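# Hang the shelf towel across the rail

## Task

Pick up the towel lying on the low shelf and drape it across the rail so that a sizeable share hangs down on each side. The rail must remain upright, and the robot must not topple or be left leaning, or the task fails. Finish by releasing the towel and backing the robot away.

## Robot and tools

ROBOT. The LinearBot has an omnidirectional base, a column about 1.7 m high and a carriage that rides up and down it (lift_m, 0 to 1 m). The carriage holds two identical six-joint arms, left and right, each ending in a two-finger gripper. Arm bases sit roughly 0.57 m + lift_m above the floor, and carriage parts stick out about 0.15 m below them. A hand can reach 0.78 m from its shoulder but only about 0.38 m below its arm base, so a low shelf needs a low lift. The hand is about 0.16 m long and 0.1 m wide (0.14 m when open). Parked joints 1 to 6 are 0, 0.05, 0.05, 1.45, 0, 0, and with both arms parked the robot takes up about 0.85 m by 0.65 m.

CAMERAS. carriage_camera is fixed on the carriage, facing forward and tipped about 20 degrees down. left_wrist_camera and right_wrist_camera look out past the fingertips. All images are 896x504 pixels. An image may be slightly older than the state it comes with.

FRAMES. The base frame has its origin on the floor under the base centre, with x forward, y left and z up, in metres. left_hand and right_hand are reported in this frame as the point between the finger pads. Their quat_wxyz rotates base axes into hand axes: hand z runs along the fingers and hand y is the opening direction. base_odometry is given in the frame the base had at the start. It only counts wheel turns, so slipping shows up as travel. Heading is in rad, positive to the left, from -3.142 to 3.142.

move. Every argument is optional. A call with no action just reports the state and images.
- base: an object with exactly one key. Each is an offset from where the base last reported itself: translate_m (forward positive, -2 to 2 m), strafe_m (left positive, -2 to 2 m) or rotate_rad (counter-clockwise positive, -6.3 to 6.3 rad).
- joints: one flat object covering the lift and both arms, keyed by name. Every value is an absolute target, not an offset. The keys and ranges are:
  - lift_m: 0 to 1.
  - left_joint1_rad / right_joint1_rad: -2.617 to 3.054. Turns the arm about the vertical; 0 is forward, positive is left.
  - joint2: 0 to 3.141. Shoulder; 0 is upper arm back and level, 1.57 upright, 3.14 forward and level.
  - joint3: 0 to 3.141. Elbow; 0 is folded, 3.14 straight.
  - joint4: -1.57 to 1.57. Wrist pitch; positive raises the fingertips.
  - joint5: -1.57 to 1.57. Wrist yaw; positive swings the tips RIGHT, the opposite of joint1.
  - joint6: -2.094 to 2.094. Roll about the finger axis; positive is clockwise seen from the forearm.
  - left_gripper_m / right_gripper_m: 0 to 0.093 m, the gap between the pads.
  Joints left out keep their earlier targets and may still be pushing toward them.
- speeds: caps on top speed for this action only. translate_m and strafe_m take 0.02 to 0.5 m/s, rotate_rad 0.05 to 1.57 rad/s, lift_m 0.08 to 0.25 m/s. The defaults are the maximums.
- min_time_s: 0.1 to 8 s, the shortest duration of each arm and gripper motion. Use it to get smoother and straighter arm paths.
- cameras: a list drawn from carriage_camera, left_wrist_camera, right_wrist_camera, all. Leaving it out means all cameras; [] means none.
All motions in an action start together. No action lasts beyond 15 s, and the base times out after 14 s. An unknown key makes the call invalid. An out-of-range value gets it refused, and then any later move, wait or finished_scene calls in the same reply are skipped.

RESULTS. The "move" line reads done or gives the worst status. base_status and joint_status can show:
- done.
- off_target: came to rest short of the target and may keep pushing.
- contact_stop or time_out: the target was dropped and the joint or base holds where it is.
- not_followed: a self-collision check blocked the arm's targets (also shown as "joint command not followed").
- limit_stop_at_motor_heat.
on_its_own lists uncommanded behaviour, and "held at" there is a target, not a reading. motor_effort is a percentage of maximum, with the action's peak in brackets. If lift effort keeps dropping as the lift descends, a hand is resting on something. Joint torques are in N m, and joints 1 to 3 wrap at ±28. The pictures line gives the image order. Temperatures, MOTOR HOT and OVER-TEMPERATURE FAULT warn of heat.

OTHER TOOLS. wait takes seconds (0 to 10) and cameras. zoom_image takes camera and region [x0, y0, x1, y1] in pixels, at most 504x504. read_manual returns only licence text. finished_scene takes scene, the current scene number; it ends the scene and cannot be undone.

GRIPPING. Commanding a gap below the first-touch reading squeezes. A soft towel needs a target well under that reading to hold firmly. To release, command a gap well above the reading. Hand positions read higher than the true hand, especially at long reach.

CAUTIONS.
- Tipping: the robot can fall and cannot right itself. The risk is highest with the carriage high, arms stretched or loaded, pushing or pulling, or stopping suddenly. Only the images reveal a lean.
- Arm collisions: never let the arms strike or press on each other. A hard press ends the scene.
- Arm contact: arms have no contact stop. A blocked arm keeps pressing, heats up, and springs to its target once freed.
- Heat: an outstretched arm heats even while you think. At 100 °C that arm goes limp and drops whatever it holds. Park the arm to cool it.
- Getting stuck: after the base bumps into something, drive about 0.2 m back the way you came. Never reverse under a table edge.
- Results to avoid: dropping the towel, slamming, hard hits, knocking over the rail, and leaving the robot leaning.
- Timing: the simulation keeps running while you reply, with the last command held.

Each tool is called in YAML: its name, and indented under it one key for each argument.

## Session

move:
  cameras: ["carriage_camera"]

Scene clock: 0.00 s.
Joint torques (N m): no reading
base_odometry: x=+0.000 y=+0.000 heading=+0.000
base_status: not commanded
joint_positions: lift_m=+0.300 left_joint1_rad=+0.010 left_joint2_rad=+0.036 left_joint3_rad=+0.049 left_joint4_rad=+1.495 left_joint5_rad=-0.025 left_joint6_rad=+0.050 left_gripper_m=+0.09396 right_joint1_rad=-0.020 right_joint2_rad=+0.069 right_joint3_rad=+0.062 right_joint4_rad=+1.432 right_joint5_rad=+0.032 right_joint6_rad=+0.011 right_gripper_m=+0.09396
joint_status: not commanded
motor_effort: lift_m=+23 drive_wheels=+1
left_hand: x=+0.2368 y=+0.3073 z=+1.3225 quat_wxyz=(+0.999, -0.012, +0.032, +0.030) (m; base frame)
right_hand: x=+0.2585 y=-0.3092 z=+1.3243 quat_wxyz=(+0.997, +0.017, +0.073, -0.005) (m; base frame)
pictures: carriage_camera
camera_calibration:
carriage_camera: T_world_to_cam=[[-0.00559344, -0.999683, -0.0245389, 0.0358511], [-0.377647, 0.0248338, -0.925616, 1.26859], [0.925933, 0.00408966, -0.377667, 0.352301], [0, 0, 0, 1]] pos_world=[0.153073, 0.00289509, 1.30816]

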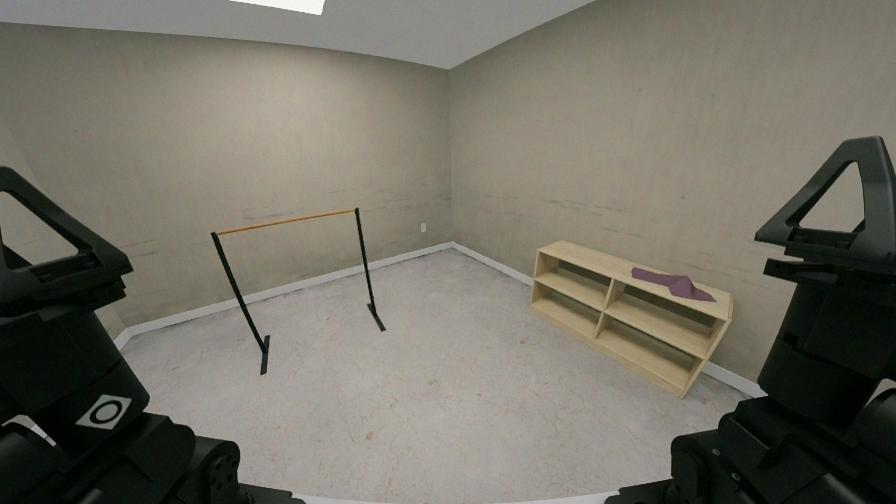

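zoom_image:
  camera: "carriage_camera"
  region: [520, 230, 760, 400]

zoom_image:
  camera: "carriage_camera"
  region: [190, 190, 410, 380]

move:
  joints: {"lift_m": 0.0}
  cameras: ["carriage_camera"]

zoom_image:
  camera: "carriage_camera"
  region: [520, 180, 760, 400]

zoom_image:
  camera: "carriage_camera"
  region: [190, 150, 410, 380]

Scaled by 2.100 from the camera's 896x504 image, which has a finer 1280x720 frame.

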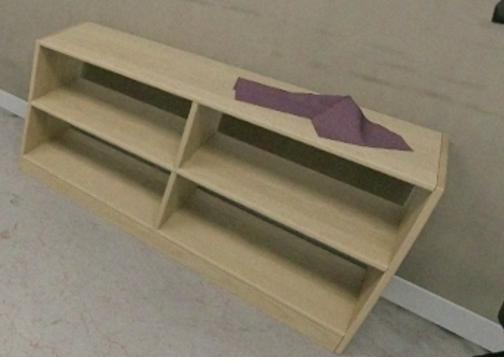

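Scaled by 2.291 from the camera's 896x504 image, which has a finer 1280x720 frame.

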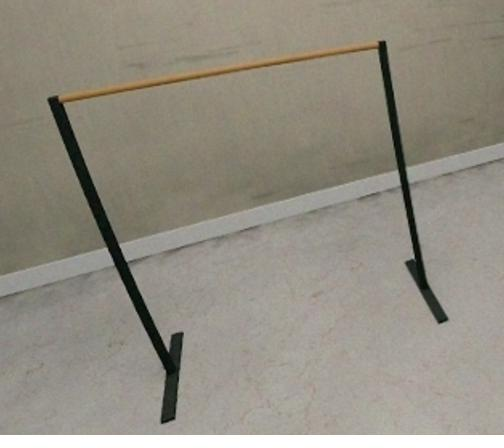

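Scene clock: 5.30 s.
Joint torques (N m): left_arm=[-0.28 3.84 5.5 -0.29 0.05 -0.08] | right_arm=[-0.24 3.66 6.02 -0.14 0.05 0.08]
move: done
base_odometry: x=+0.000 y=+0.000 heading=+0.000
joint_positions: lift_m=+0.003 left_joint1_rad=+0.010 left_joint2_rad=+0.036 left_joint3_rad=+0.049 left_joint4_rad=+1.495 left_joint5_rad=-0.025 left_joint6_rad=+0.050 left_gripper_m=+0.09396 right_joint1_rad=-0.020 right_joint2_rad=+0.069 right_joint3_rad=+0.062 right_joint4_rad=+1.432 right_joint5_rad=+0.032 right_joint6_rad=+0.011 right_gripper_m=+0.09396
joint_status: all done
joint sent to its limit — lift_m, lower limit.
motor_effort: lift_m=+20(20) drive_wheels=+1(1)
left_hand: x=+0.2368 y=+0.3073 z=+1.0257 quat_wxyz=(+0.999, -0.012, +0.032, +0.030) (m; base frame)
right_hand: x=+0.2585 y=-0.3092 z=+1.0275 quat_wxyz=(+0.997, +0.017, +0.073, -0.005) (m; base frame)
pictures: carriage_camera
camera_calibration:
carriage_camera: T_world_to_cam=[[-0.00559344, -0.999683, -0.0245389, 0.0285674], [-0.377647, 0.0248338, -0.925616, 0.993843], [0.925933, 0.00408966, -0.377667, 0.240201], [0, 0, 0, 1]]

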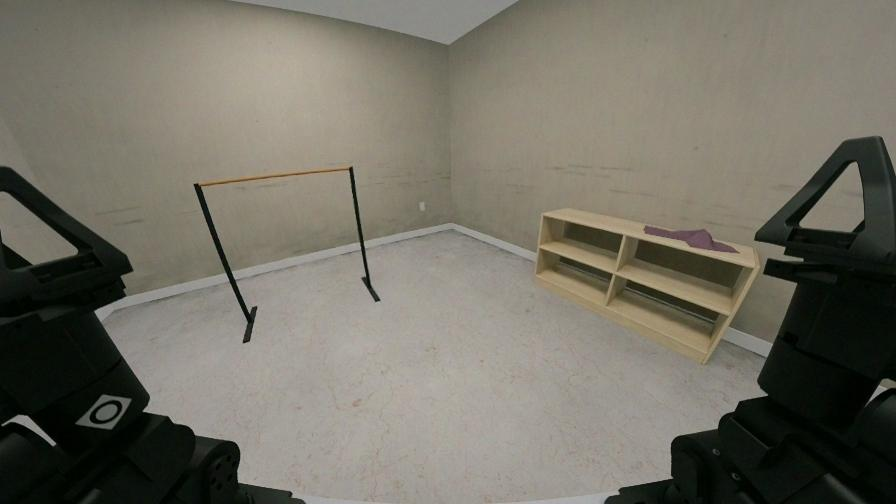

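Scaled by 2.100 from the camera's 896x504 image, which has a finer 1280x720 frame.

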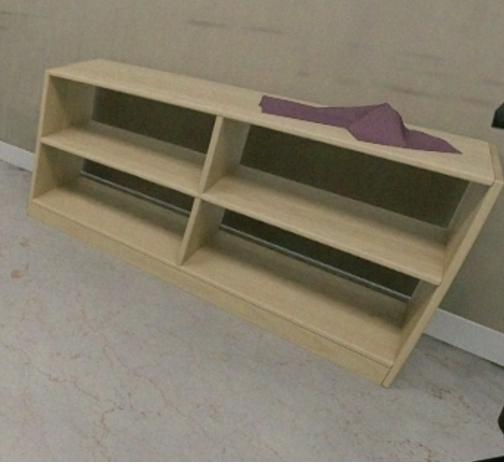

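Scaled by 2.191 from the camera's 896x504 image, which has a finer 1280x720 frame.

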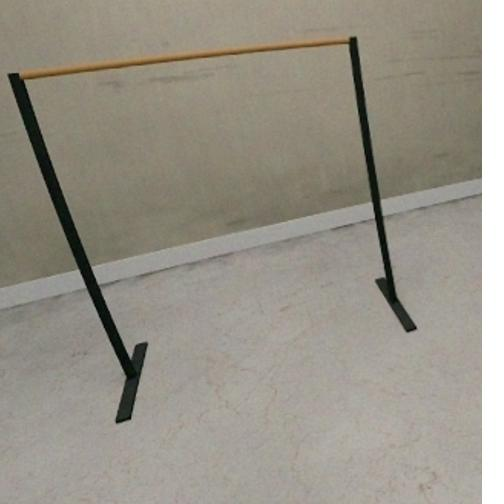

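move:
  base: {"rotate_rad": -0.953}
  speeds: {"rotate_rad": 0.8}
  cameras: []

move:
  base: {"translate_m": 0.85}
  speeds: {"translate_m": 0.35}
  cameras: []

move:
  base: {"strafe_m": 0.188}
  speeds: {"strafe_m": 0.2}
  joints: {"lift_m": 0.25}
  cameras: ["carriage_camera"]

zoom_image:
  camera: "carriage_camera"
  region: [240, 220, 640, 440]

move:
  joints: {"lift_m": 0.0}
  cameras: ["carriage_camera"]

zoom_image:
  camera: "carriage_camera"
  region: [240, 200, 640, 420]

Scene clock: 54.03 s.
move: done
base_status: done
motor_effort: lift_m=+20(20) drive_wheels=+6(13)
pictures: none

Scene clock: 58.23 s.
move: done
base_status: done
motor_effort: lift_m=+20(20) drive_wheels=-6(19)
pictures: none

Scene clock: 60.37 s.
move: done
base_status: done
joint_status: all done
motor_effort: lift_m=+25(30) drive_wheels=-1(11)
pictures: carriage_camera
camera_calibration:
carriage_camera: T_world_to_cam=[[-0.00559344, -0.999683, -0.0245389, 0.034618], [-0.377647, 0.0248338, -0.925616, 1.22207], [0.925933, 0.00408966, -0.377667, 0.333322], [0, 0, 0, 1]]

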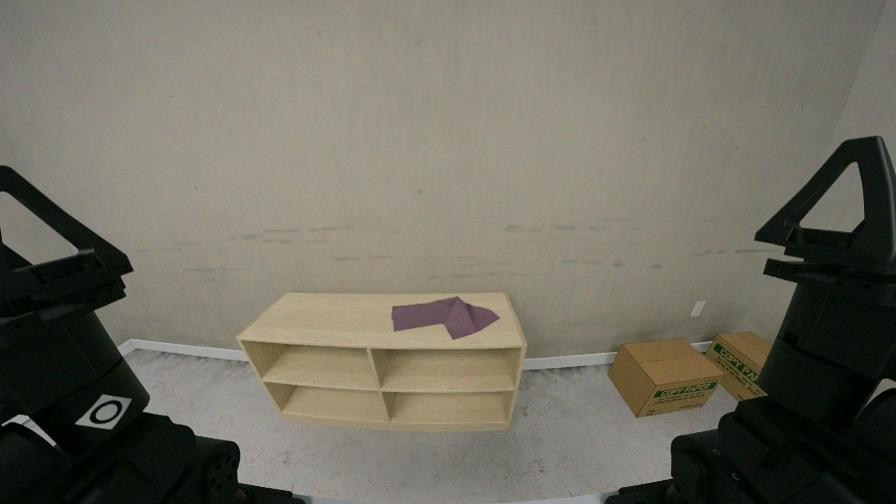

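Scaled by 1.260 from the camera's 896x504 image, which has a finer 1280x720 frame.

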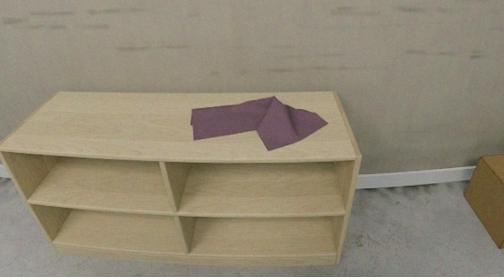

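Scene clock: 61.90 s.
Joint torques (N m): left_arm=[-0.29 3.92 5.49 -0.31 0.04 -0.07] | right_arm=[-0.21 3.66 6.05 -0.1 0.04 0.05]
move: done
base_odometry: x=+0.645 y=-0.585 heading=-0.954
joint_positions: lift_m=+0.003 left_joint1_rad=+0.010 left_joint2_rad=+0.036 left_joint3_rad=+0.049 left_joint4_rad=+1.495 left_joint5_rad=-0.025 left_joint6_rad=+0.050 left_gripper_m=+0.09396 right_joint1_rad=-0.020 right_joint2_rad=+0.069 right_joint3_rad=+0.062 right_joint4_rad=+1.432 right_joint5_rad=+0.033 right_joint6_rad=+0.011 right_gripper_m=+0.09396
joint_status: all done
joint sent to its limit — lift_m, lower limit.
motor_effort: lift_m=+20(20) drive_wheels=+2(2)
left_hand: x=+0.2368 y=+0.3073 z=+1.0258 quat_wxyz=(+0.999, -0.012, +0.032, +0.030) (m; base frame)
right_hand: x=+0.2585 y=-0.3092 z=+1.0275 quat_wxyz=(+0.997, +0.017, +0.073, -0.005) (m; base frame)
pictures: carriage_camera
camera_calibration:
carriage_camera: T_world_to_cam=[[-0.00559344, -0.999683, -0.0245389, 0.0285674], [-0.377647, 0.0248338, -0.925616, 0.993843], [0.925933, 0.00408966, -0.377667, 0.240201], [0, 0, 0, 1]]

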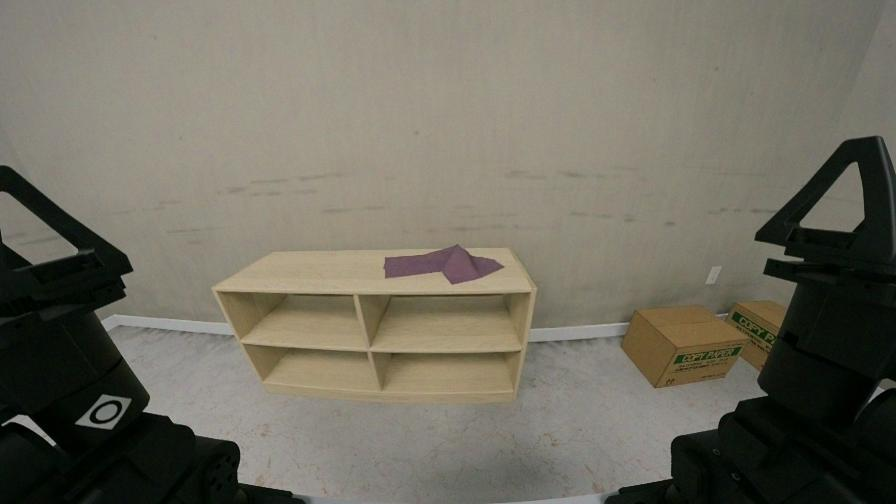

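Scaled by 1.260 from the camera's 896x504 image, which has a finer 1280x720 frame.

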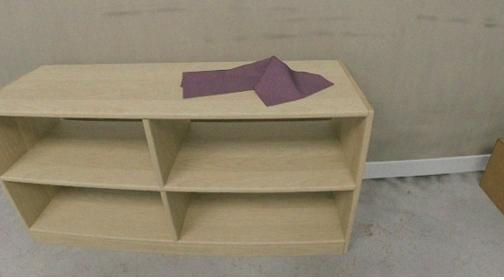

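move:
  base: {"translate_m": 0.345}
  speeds: {"translate_m": 0.2}
  joints: {"lift_m": 0.25}
  cameras: []

move:
  joints: {"left_joint1_rad": -0.198, "left_joint2_rad": 2.184, "left_joint3_rad": 1.763, "left_joint4_rad": -1.15, "left_joint5_rad": 0, "left_joint6_rad": -1.9, "right_joint1_rad": 0.257, "right_joint2_rad": 2.15, "right_joint3_rad": 1.713, "right_joint4_rad": -1.15, "right_joint5_rad": 0, "right_joint6_rad": 1.57, "left_gripper_m": 0.055, "right_gripper_m": 0.055}
  min_time_s: 2.5

Scene clock: 90.03 s.
move: done
base_status: done
joint_status: all done
motor_effort: lift_m=+25(30) drive_wheels=-4(11)
pictures: none

Scene clock: 93.00 s.
Joint torques (N m): left_arm=[-0.85 -9.25 7.51 0.12 0.07 -0.2] | right_arm=[0.32 -10.4 7.92 0.04 0.06 0.25]
move: done
base_odometry: x=+0.845 y=-0.866 heading=-0.953
joint_positions: lift_m=+0.250 left_joint1_rad=-0.193 left_joint2_rad=+2.164 left_joint3_rad=+1.742 left_joint4_rad=-1.128 left_joint5_rad=-0.012 left_joint6_rad=-1.890 left_gripper_m=+0.05510 right_joint1_rad=+0.251 right_joint2_rad=+2.128 right_joint3_rad=+1.694 right_joint4_rad=-1.133 right_joint5_rad=+0.009 right_joint6_rad=+1.554 right_gripper_m=+0.05514
joint_status: all done
motor_effort: lift_m=+25(25) drive_wheels=+4(5)
left_hand: x=+0.6343 y=+0.2244 z=+0.8818 quat_wxyz=(+0.010, -0.750, +0.661, -0.006) (m; base frame)
right_hand: x=+0.6166 y=-0.2029 z=+0.8841 quat_wxyz=(+0.005, +0.606, +0.795, -0.001) (m; base frame)
pictures: carriage_camera, left_wrist_camera, right_wrist_camera
camera_calibration:
carriage_camera: T_world_to_cam=[[-0.00559344, -0.999683, -0.0245389, 0.0346181], [-0.377647, 0.0248338, -0.925616, 1.22208], [0.925933, 0.00408966, -0.377667, 0.333324], [0, 0, 0, 1]]
left_wrist_camera: T_world_to_cam=[[0.993681, 0.103247, 0.044025, -0.693645], [0.0580941, -0.808705, 0.585339, -0.369595], [0.0960379, -0.579083, -0.809593, 0.903737], [0, 0, 0, 1]]
right_wrist_camera: T_world_to_cam=[[-0.967787, -0.243651, -0.063421, 0.61274], [-0.235912, 0.789604, 0.566455, -0.183097], [-0.0879399, 0.56317, -0.821648, 1.02158], [0, 0, 0, 1]]

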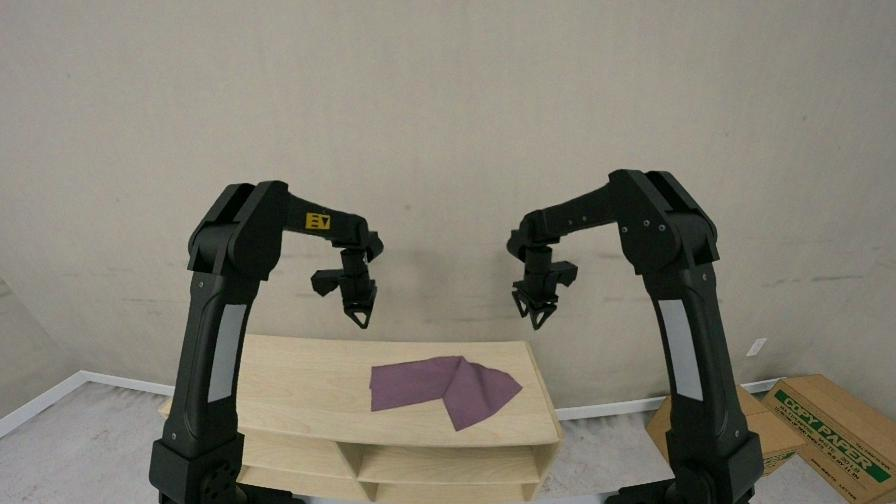

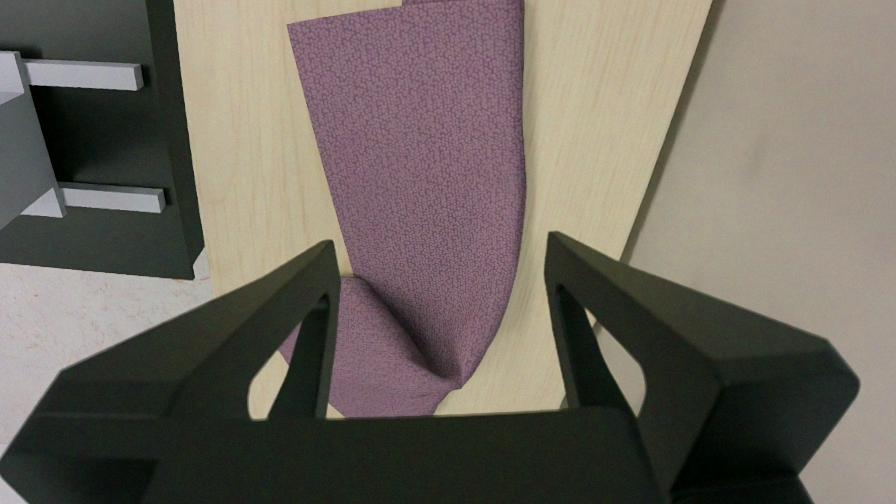

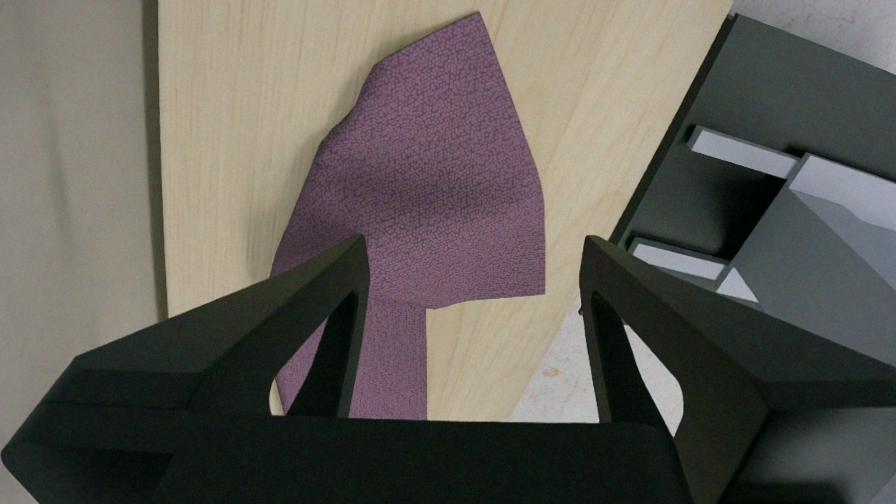

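move:
  joints: {"left_joint1_rad": -0.188, "left_joint2_rad": 2.22, "left_joint3_rad": 1.68, "left_joint4_rad": -1.04, "left_joint5_rad": 0.01, "left_joint6_rad": -2.06, "right_joint1_rad": 0.36, "right_joint2_rad": 2.19, "right_joint3_rad": 1.634, "right_joint4_rad": -1.02, "right_joint5_rad": 0, "right_joint6_rad": -0.3, "left_gripper_m": 0.055, "right_gripper_m": 0.05}
  min_time_s: 1.5
  cameras: []

move:
  joints: {"lift_m": 0.09}

Scene clock: 148.83 s.
move: done
joint_status: all done
motor_effort: lift_m=+25(25) drive_wheels=+4(4)
pictures: none

Scene clock: 150.00 s.
Joint torques (N m): left_arm=[0.13 -10.37 5.53 0.43 0.08 -0.17] | right_arm=[0.23 -11.52 6.04 0.36 -0.04 -0.09]
move: done
base_odometry: x=+0.845 y=-0.866 heading=-0.953
joint_positions: lift_m=+0.090 left_joint1_rad=-0.193 left_joint2_rad=+2.210 left_joint3_rad=+1.681 left_joint4_rad=-1.055 left_joint5_rad=-0.001 left_joint6_rad=-2.051 left_gripper_m=+0.05510 right_joint1_rad=+0.354 right_joint2_rad=+2.179 right_joint3_rad=+1.636 right_joint4_rad=-1.028 right_joint5_rad=+0.007 right_joint6_rad=-0.285 right_gripper_m=+0.05014
joint_status: all done
motor_effort: lift_m=+20(20) drive_wheels=-3(4)
left_hand: x=+0.6291 y=+0.2235 z=+0.6889 quat_wxyz=(-0.002, -0.801, +0.598, +0.006) (m; base frame)
right_hand: x=+0.6071 y=-0.1614 z=+0.6905 quat_wxyz=(+0.000, -0.314, +0.949, -0.004) (m; base frame)
pictures: carriage_camera, left_wrist_camera, right_wrist_camera
camera_calibration:
carriage_camera: T_world_to_cam=[[-0.00559344, -0.999683, -0.0245389, 0.0307056], [-0.377647, 0.0248338, -0.925616, 1.0745], [0.925933, 0.00408966, -0.377667, 0.273109], [0, 0, 0, 1]]
left_wrist_camera: T_world_to_cam=[[0.965096, 0.261744, 0.00893918, -0.67317], [0.20729, -0.784283, 0.584748, -0.356081], [0.160065, -0.562485, -0.811166, 0.704668], [0, 0, 0, 1]]
right_wrist_camera: T_world_to_cam=[[0.577706, -0.814593, -0.0519059, -0.437042], [-0.648758, -0.496828, 0.576433, -0.0723298], [-0.495346, -0.299335, -0.815494, 0.942151], [0, 0, 0, 1]]

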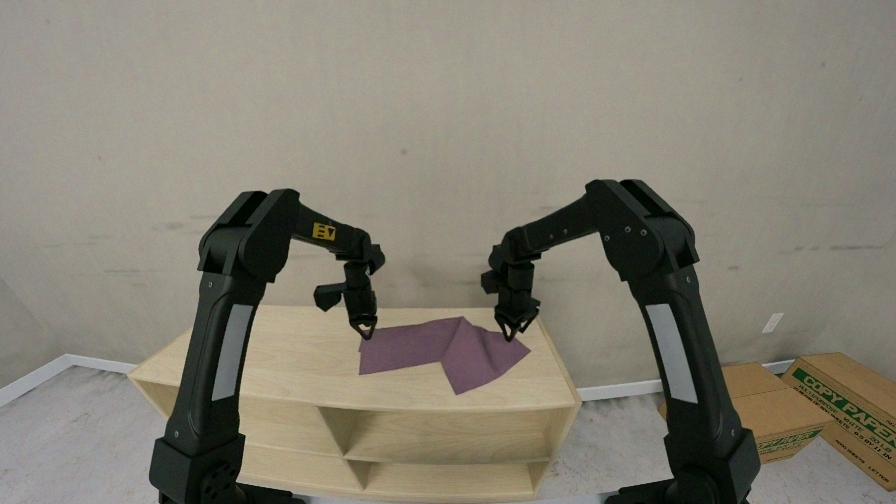

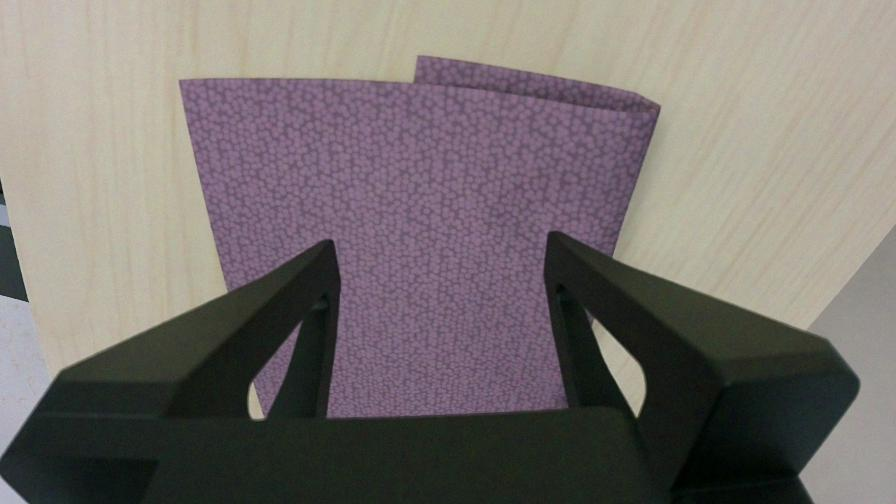

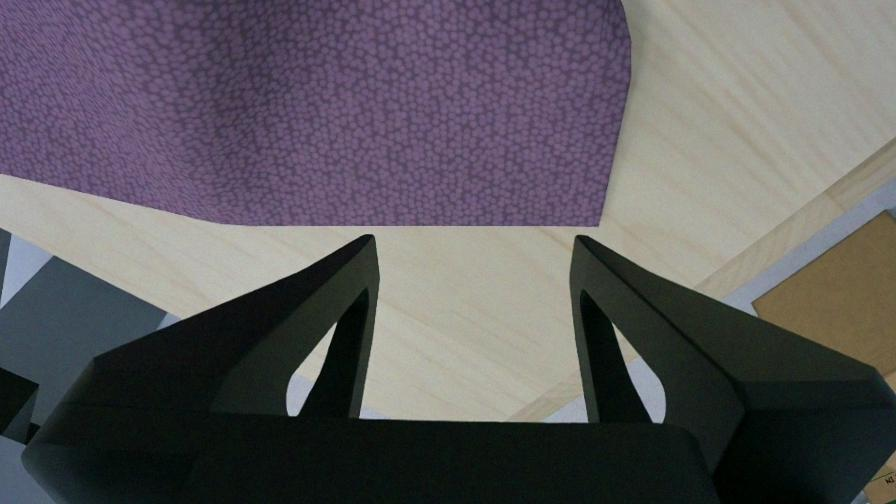

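move:
  joints: {"left_joint1_rad": -0.198, "left_joint2_rad": 2.275, "left_joint3_rad": 1.773, "left_joint4_rad": -1.085, "lift_m": 0.05}
  min_time_s: 0.8

Scene clock: 163.87 s.
Joint torques (N m): left_arm=[-0.77 -9.58 7.24 0.1 0.07 -0.17] | right_arm=[0.39 -11.95 6.23 0.34 -0.03 -0.1]
move: done
base_odometry: x=+0.845 y=-0.866 heading=-0.953
joint_positions: lift_m=+0.050 left_joint1_rad=-0.193 left_joint2_rad=+2.253 left_joint3_rad=+1.753 left_joint4_rad=-1.064 left_joint5_rad=-0.001 left_joint6_rad=-2.051 left_gripper_m=+0.05510 right_joint1_rad=+0.354 right_joint2_rad=+2.182 right_joint3_rad=+1.634 right_joint4_rad=-1.027 right_joint5_rad=+0.007 right_joint6_rad=-0.285 right_gripper_m=+0.05014
joint_status: all done
motor_effort: lift_m=+20(21) drive_wheels=-3(4)
left_hand: x=+0.6450 y=+0.2203 z=+0.6491 quat_wxyz=(+0.002, -0.801, +0.598, -0.003) (m; base frame)
right_hand: x=+0.6066 y=-0.1616 z=+0.6488 quat_wxyz=(-0.002, -0.314, +0.949, -0.004) (m; base frame)
pictures: carriage_camera, left_wrist_camera, right_wrist_camera
camera_calibration:
carriage_camera: T_world_to_cam=[[-0.00559344, -0.999683, -0.0245389, 0.0297234], [-0.377647, 0.0248338, -0.925616, 1.03745], [0.925933, 0.00408966, -0.377667, 0.257992], [0, 0, 0, 1]]
left_wrist_camera: T_world_to_cam=[[0.964721, 0.261825, 0.0275909, -0.699182], [0.195213, -0.7817, 0.592315, -0.336265], [0.176651, -0.566033, -0.805234, 0.654296], [0, 0, 0, 1]]
right_wrist_camera: T_world_to_cam=[[0.577529, -0.814637, -0.0531638, -0.438081], [-0.646822, -0.496346, 0.579018, -0.0514992], [-0.498077, -0.300013, -0.813579, 0.908155], [0, 0, 0, 1]]

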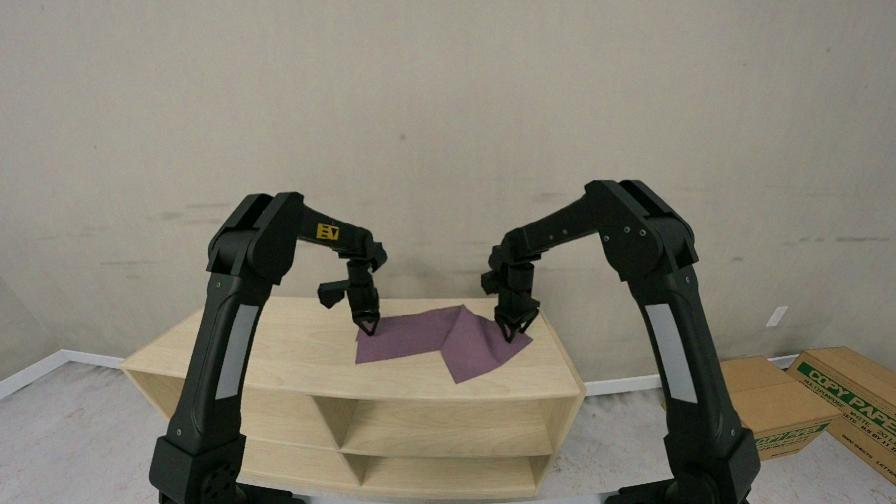

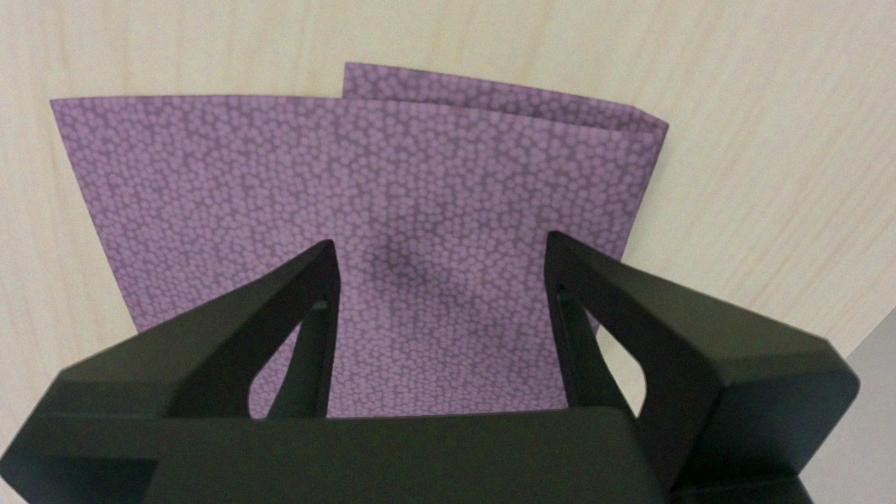

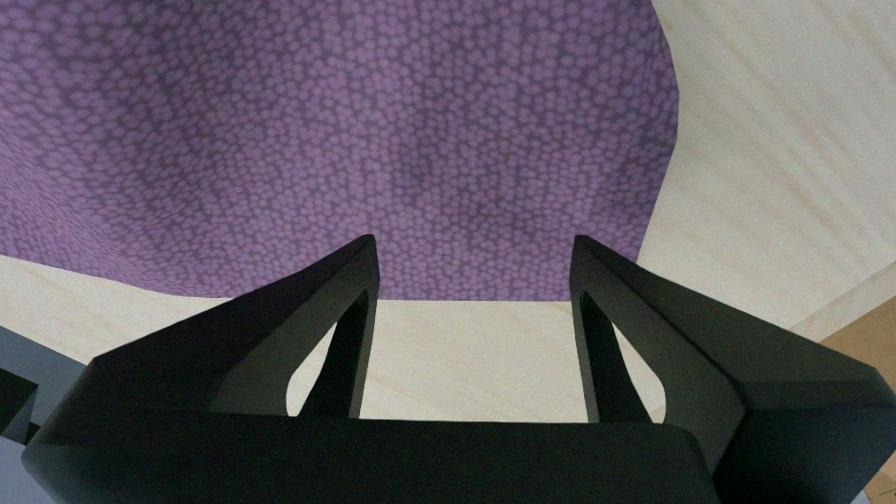

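move:
  joints: {"lift_m": 0.03}
  speeds: {"lift_m": 0.08}
  cameras: ["left_wrist_camera", "right_wrist_camera"]

Scene clock: 166.27 s.
Joint torques (N m): left_arm=[-0.83 -9.65 5.33 0.34 0.07 -0.16] | right_arm=[0.46 -11.58 5.91 0.4 -0.03 -0.09]
move: done
base_odometry: x=+0.845 y=-0.866 heading=-0.953
joint_positions: lift_m=+0.031 left_joint1_rad=-0.193 left_joint2_rad=+2.254 left_joint3_rad=+1.777 left_joint4_rad=-1.086 left_joint5_rad=-0.001 left_joint6_rad=-2.051 left_gripper_m=+0.05509 right_joint1_rad=+0.354 right_joint2_rad=+2.178 right_joint3_rad=+1.638 right_joint4_rad=-1.030 right_joint5_rad=+0.007 right_joint6_rad=-0.285 right_gripper_m=+0.05014
joint_status: all done
motor_effort: lift_m=+17(18) drive_wheels=+5(6)
left_hand: x=+0.6468 y=+0.2200 z=+0.6351 quat_wxyz=(+0.002, -0.801, +0.598, -0.004) (m; base frame)
right_hand: x=+0.6074 y=-0.1613 z=+0.6314 quat_wxyz=(+0.000, -0.314, +0.949, -0.004) (m; base frame)
pictures: left_wrist_camera, right_wrist_camera
camera_calibration:
left_wrist_camera: T_world_to_cam=[[0.964589, 0.2622, 0.0286159, -0.701058], [0.194846, -0.781494, 0.592708, -0.328633], [0.177771, -0.566144, -0.804909, 0.641594], [0, 0, 0, 1]]
right_wrist_camera: T_world_to_cam=[[0.577737, -0.81456, -0.0520759, -0.440023], [-0.649094, -0.497186, 0.575745, -0.0374695], [-0.494871, -0.298827, -0.815969, 0.89424], [0, 0, 0, 1]]

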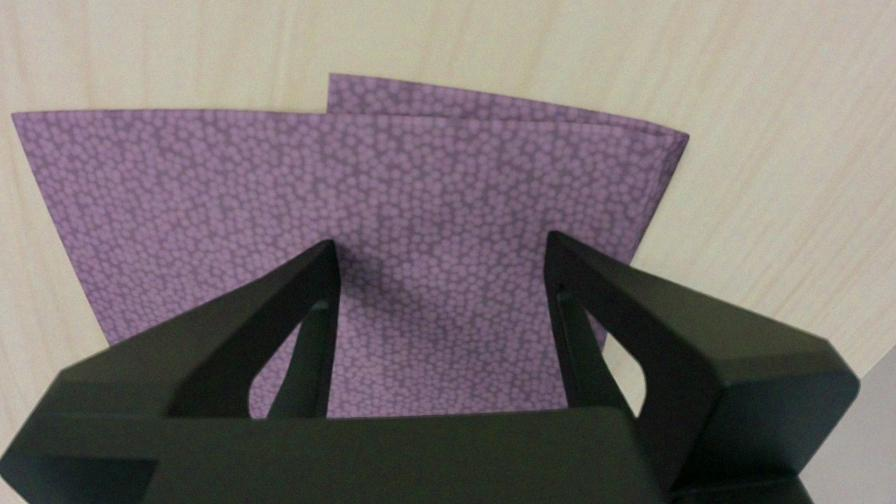

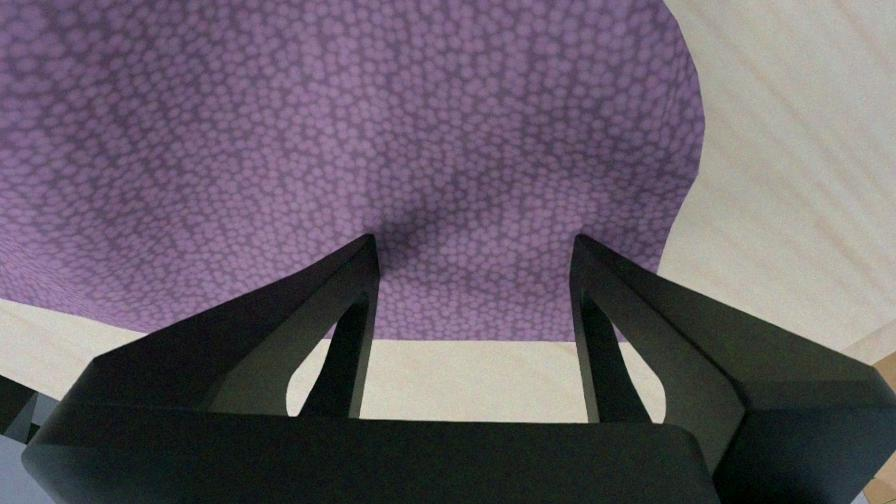

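move:
  joints: {"lift_m": 0.018}
  speeds: {"lift_m": 0.08}
  cameras: ["left_wrist_camera", "right_wrist_camera"]

Scene clock: 168.93 s.
Joint torques (N m): left_arm=[-0.91 -8.09 4.27 0.65 0.07 -0.17] | right_arm=[0.31 -9.73 5.08 0.63 -0.04 -0.09]
move: done
base_odometry: x=+0.845 y=-0.866 heading=-0.953
joint_positions: lift_m=+0.019 left_joint1_rad=-0.193 left_joint2_rad=+2.238 left_joint3_rad=+1.792 left_joint4_rad=-1.110 left_joint5_rad=-0.001 left_joint6_rad=-2.051 left_gripper_m=+0.05509 right_joint1_rad=+0.354 right_joint2_rad=+2.157 right_joint3_rad=+1.648 right_joint4_rad=-1.053 right_joint5_rad=+0.007 right_joint6_rad=-0.285 right_gripper_m=+0.05014
joint_status: all done
motor_effort: lift_m=+16(16) drive_wheels=+5(5)
left_hand: x=+0.6467 y=+0.2200 z=+0.6335 quat_wxyz=(+0.004, -0.801, +0.598, -0.006) (m; base frame)
right_hand: x=+0.6073 y=-0.1613 z=+0.6304 quat_wxyz=(+0.005, -0.314, +0.949, -0.003) (m; base frame)
pictures: left_wrist_camera, right_wrist_camera
camera_calibration:
left_wrist_camera: T_world_to_cam=[[0.964401, 0.262236, 0.0340877, -0.704282], [0.191289, -0.7808, 0.594777, -0.326831], [0.182588, -0.567083, -0.803168, 0.636342], [0, 0, 0, 1]]
right_wrist_camera: T_world_to_cam=[[0.578174, -0.814399, -0.0496991, -0.441793], [-0.654008, -0.499003, 0.568569, -0.0297173], [-0.487842, -0.296228, -0.821133, 0.892741], [0, 0, 0, 1]]

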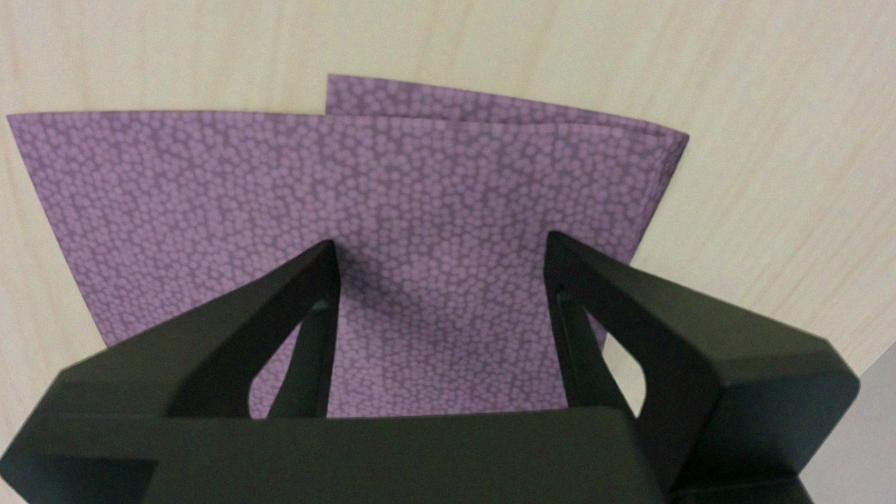

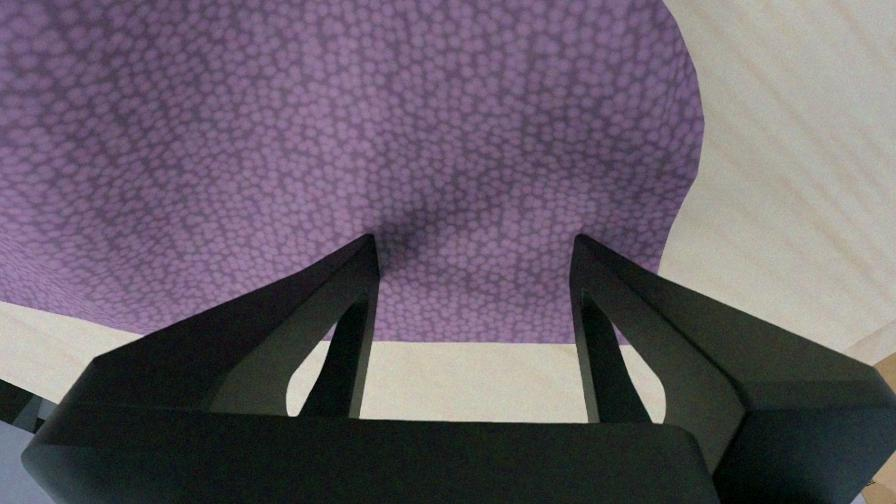

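move:
  joints: {"left_gripper_m": 0.0, "right_gripper_m": 0.0}
  min_time_s: 2
  cameras: ["left_wrist_camera", "right_wrist_camera"]

Scene clock: 174.73 s.
Joint torques (N m): left_arm=[-0.81 -8.24 4.16 0.48 0.06 -0.15] | right_arm=[0.32 -9.65 4.97 0.57 -0.07 -0.08]
move: off_target
base_odometry: x=+0.845 y=-0.866 heading=-0.953
joint_positions: lift_m=+0.019 left_joint1_rad=-0.193 left_joint2_rad=+2.238 left_joint3_rad=+1.794 left_joint4_rad=-1.092 left_joint5_rad=-0.001 left_joint6_rad=-2.052 left_gripper_m=+0.00598 right_joint1_rad=+0.354 right_joint2_rad=+2.157 right_joint3_rad=+1.650 right_joint4_rad=-1.043 right_joint5_rad=+0.011 right_joint6_rad=-0.286 right_gripper_m=+0.00341
joint_status: left_gripper_m off_target (ended at +0.00600, target +0.00000); the others done
motor_effort: lift_m=+16(16) drive_wheels=+5(5)
left_hand: x=+0.6517 y=+0.2190 z=+0.6341 quat_wxyz=(+0.008, -0.801, +0.598, -0.016) (m; base frame)
right_hand: x=+0.6102 y=-0.1608 z=+0.6308 quat_wxyz=(+0.010, -0.314, +0.949, -0.005) (m; base frame)
pictures: left_wrist_camera, right_wrist_camera
camera_calibration:
left_wrist_camera: T_world_to_cam=[[0.963345, 0.263139, 0.0521916, -0.719834], [0.180015, -0.778333, 0.601492, -0.326345], [0.198898, -0.570049, -0.797172, 0.62158], [0, 0, 0, 1]]
right_wrist_camera: T_world_to_cam=[[0.579308, -0.813952, -0.0433988, -0.447693], [-0.660382, -0.499886, 0.560366, -0.0188824], [-0.477805, -0.295965, -0.827108, 0.89234], [0, 0, 0, 1]]

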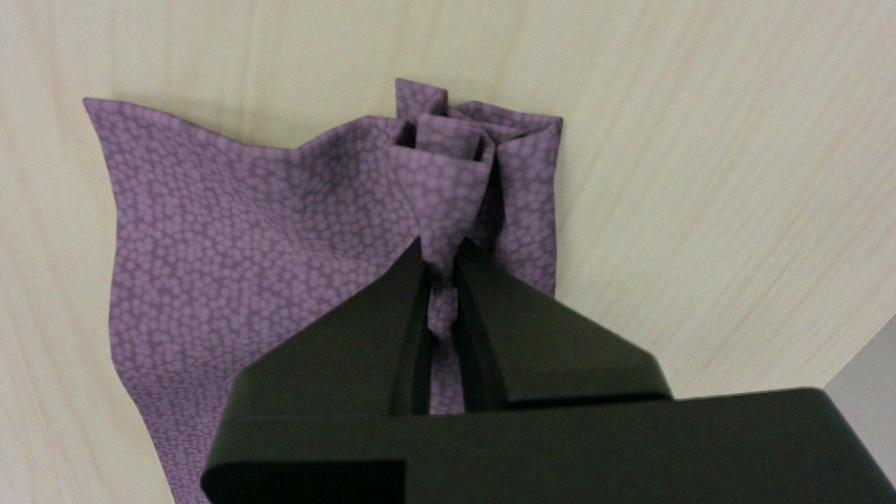

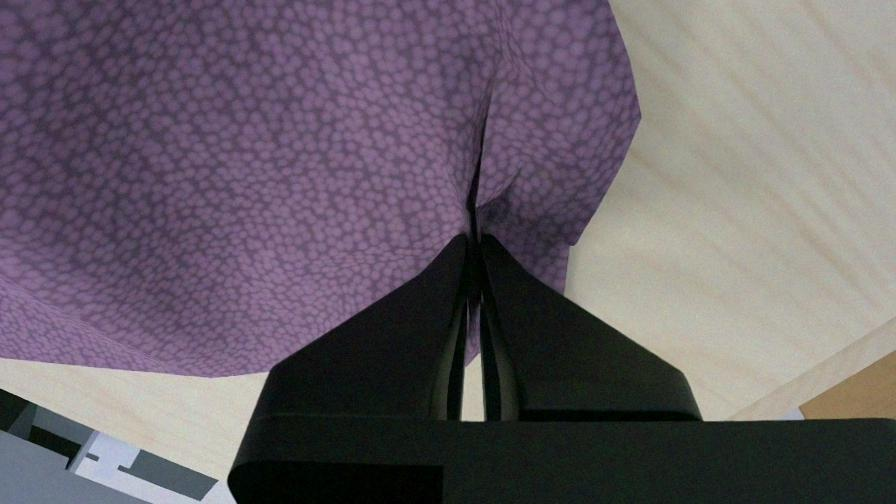

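move:
  joints: {"lift_m": 0.3}
  speeds: {"lift_m": 0.1}

Scene clock: 179.63 s.
Joint torques (N m): left_arm=[-0.85 -10.07 5.33 0.37 0.07 -0.16] | right_arm=[0.46 -10.76 5.6 0.45 0 -0.08]
move: done
base_odometry: x=+0.845 y=-0.866 heading=-0.953
joint_positions: lift_m=+0.300 left_joint1_rad=-0.193 left_joint2_rad=+2.256 left_joint3_rad=+1.779 left_joint4_rad=-1.090 left_joint5_rad=+0.000 left_joint6_rad=-2.052 left_gripper_m=+0.00582 right_joint1_rad=+0.354 right_joint2_rad=+2.169 right_joint3_rad=+1.641 right_joint4_rad=-1.030 right_joint5_rad=+0.007 right_joint6_rad=-0.286 right_gripper_m=+0.00326
joint_status: all done
motor_effort: lift_m=+24(29) drive_wheels=+4(5)
left_hand: x=+0.6459 y=+0.2200 z=+0.9035 quat_wxyz=(+0.001, -0.802, +0.598, -0.001) (m; base frame)
right_hand: x=+0.6094 y=-0.1605 z=+0.9054 quat_wxyz=(+0.007, -0.314, +0.949, -0.003) (m; base frame)
pictures: carriage_camera, left_wrist_camera, right_wrist_camera
camera_calibration:
carriage_camera: T_world_to_cam=[[-0.00559344, -0.999683, -0.0245389, 0.0358463], [-0.377647, 0.0248338, -0.925616, 1.26841], [0.925933, 0.00408966, -0.377667, 0.352227], [0, 0, 0, 1]]
left_wrist_camera: T_world_to_cam=[[0.964531, 0.262924, 0.0234889, -0.703422], [0.198629, -0.781504, 0.591438, -0.48884], [0.17386, -0.565794, -0.806008, 0.861268], [0, 0, 0, 1]]
right_wrist_camera: T_world_to_cam=[[0.578988, -0.813886, -0.0486, -0.430108], [-0.655856, -0.500322, 0.56527, -0.180452], [-0.484381, -0.29541, -0.823473, 1.11996], [0, 0, 0, 1]]

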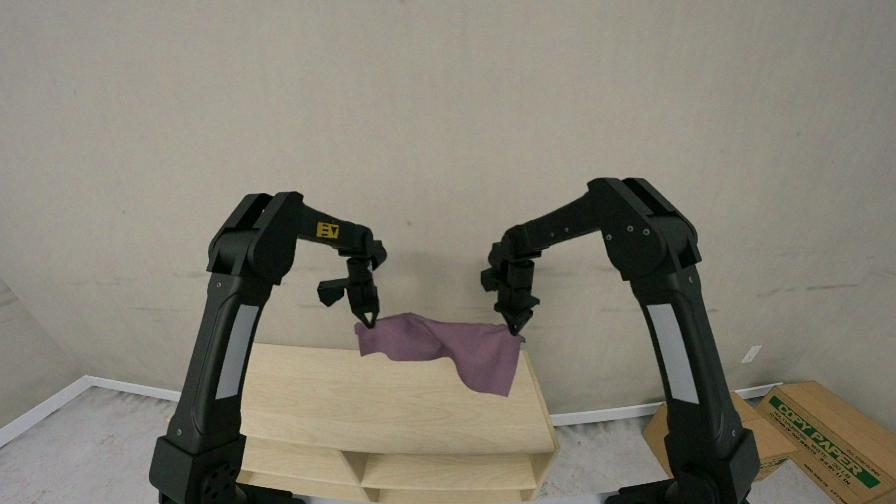

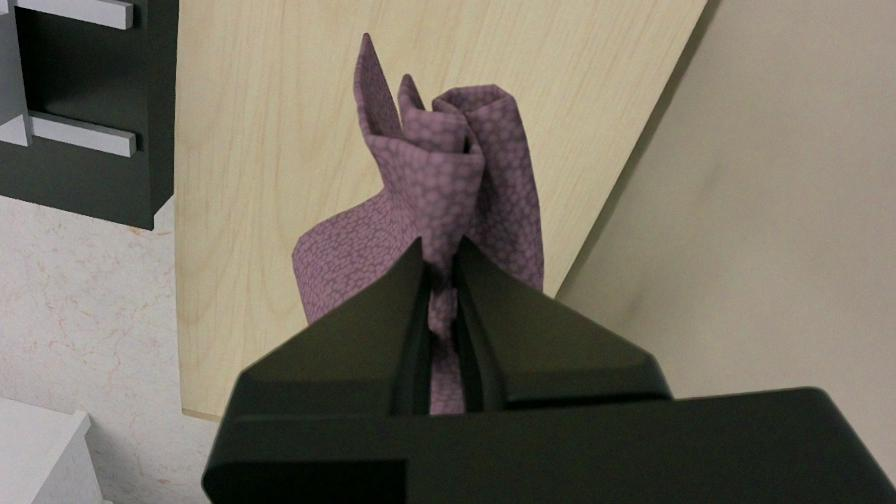

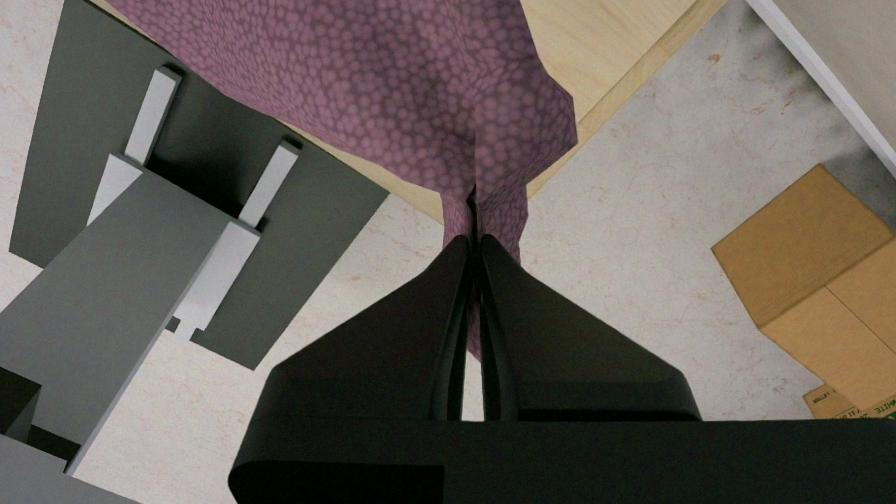

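zoom_image:
  camera: "carriage_camera"
  region: [330, 280, 560, 420]

move:
  base: {"translate_m": -0.45}
  speeds: {"translate_m": 0.2}
  cameras: ["carriage_camera"]

Scaled by 2.191 from the camera's 896x504 image, which has a finer 1280x720 frame.

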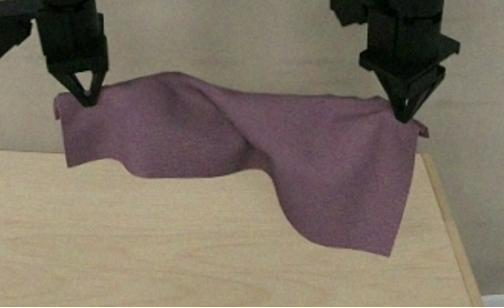

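Scene clock: 186.50 s.
Joint torques (N m): left_arm=[-0.69 -9.95 5.24 0.34 0.07 -0.15] | right_arm=[0.34 -10.76 5.63 0.42 -0.02 -0.1]
move: done
base_odometry: x=+0.585 y=-0.499 heading=-0.953
base_status: done
joint_positions: lift_m=+0.300 left_joint1_rad=-0.193 left_joint2_rad=+2.256 left_joint3_rad=+1.779 left_joint4_rad=-1.089 left_joint5_rad=+0.002 left_joint6_rad=-2.052 left_gripper_m=+0.00582 right_joint1_rad=+0.355 right_joint2_rad=+2.169 right_joint3_rad=+1.641 right_joint4_rad=-1.027 right_joint5_rad=+0.007 right_joint6_rad=-0.286 right_gripper_m=+0.00326
motor_effort: lift_m=+24(25) drive_wheels=-2(11)
left_hand: x=+0.6460 y=+0.2194 z=+0.9035 quat_wxyz=(+0.000, -0.801, +0.598, -0.002) (m; base frame)
right_hand: x=+0.6101 y=-0.1599 z=+0.9054 quat_wxyz=(+0.009, -0.315, +0.949, -0.003) (m; base frame)
pictures: carriage_camera
camera_calibration:
carriage_camera: T_world_to_cam=[[-0.00559344, -0.999683, -0.0245389, 0.0358463], [-0.377647, 0.0248338, -0.925616, 1.26841], [0.925933, 0.00408966, -0.377667, 0.352227], [0, 0, 0, 1]]

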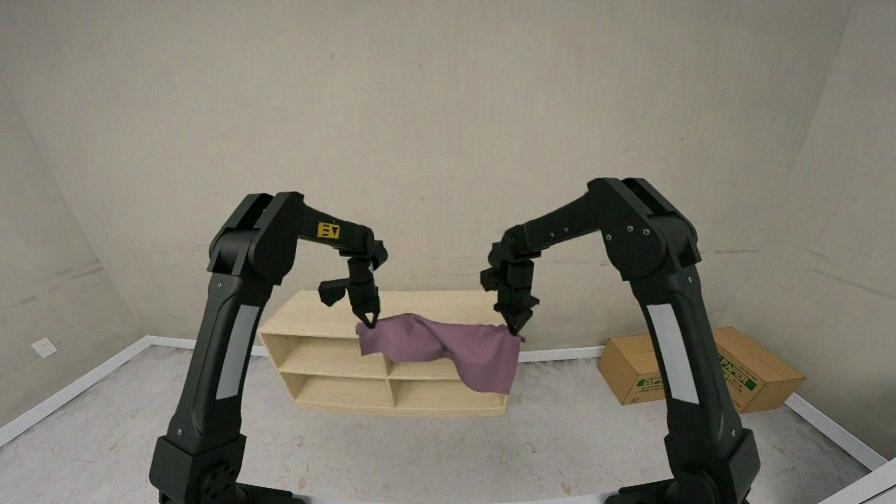

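move:
  base: {"rotate_rad": 3.09}
  speeds: {"rotate_rad": 0.6}
  cameras: ["carriage_camera"]

Scene clock: 216.80 s.
Joint torques (N m): left_arm=[-0.62 -9.95 5.24 0.36 0.04 -0.17] | right_arm=[-0.25 -10.7 5.64 0.35 -0.01 -0.1]
move: done
base_odometry: x=+0.585 y=-0.499 heading=+2.137
base_status: done
joint_positions: lift_m=+0.300 left_joint1_rad=-0.195 left_joint2_rad=+2.256 left_joint3_rad=+1.779 left_joint4_rad=-1.089 left_joint5_rad=+0.002 left_joint6_rad=-2.052 left_gripper_m=+0.00582 right_joint1_rad=+0.360 right_joint2_rad=+2.169 right_joint3_rad=+1.641 right_joint4_rad=-1.024 right_joint5_rad=+0.006 right_joint6_rad=-0.286 right_gripper_m=+0.00325
motor_effort: lift_m=+24(25) drive_wheels=+8(14)
left_hand: x=+0.6460 y=+0.2187 z=+0.9035 quat_wxyz=(+0.000, -0.801, +0.599, -0.002) (m; base frame)
right_hand: x=+0.6099 y=-0.1575 z=+0.9054 quat_wxyz=(+0.010, -0.317, +0.948, -0.002) (m; base frame)
pictures: carriage_camera
camera_calibration:
carriage_camera: T_world_to_cam=[[-0.00559344, -0.999683, -0.0245389, 0.0358463], [-0.377647, 0.0248338, -0.925616, 1.26841], [0.925933, 0.00408966, -0.377667, 0.352227], [0, 0, 0, 1]]

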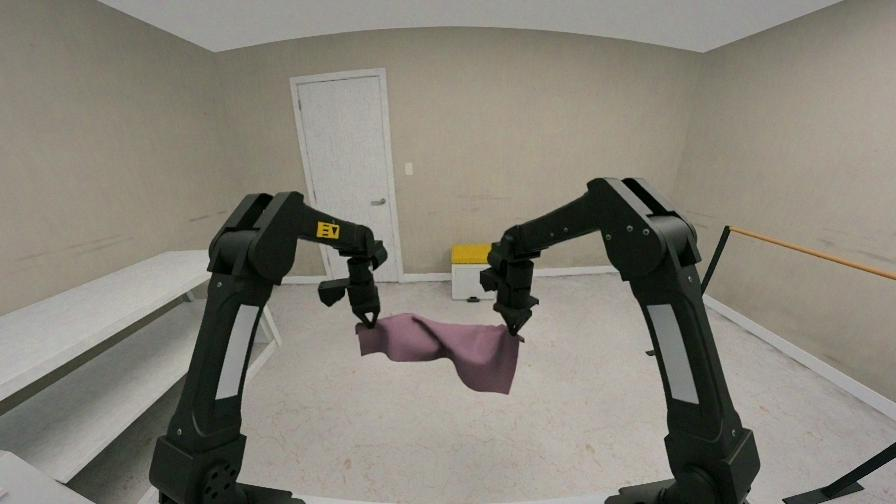

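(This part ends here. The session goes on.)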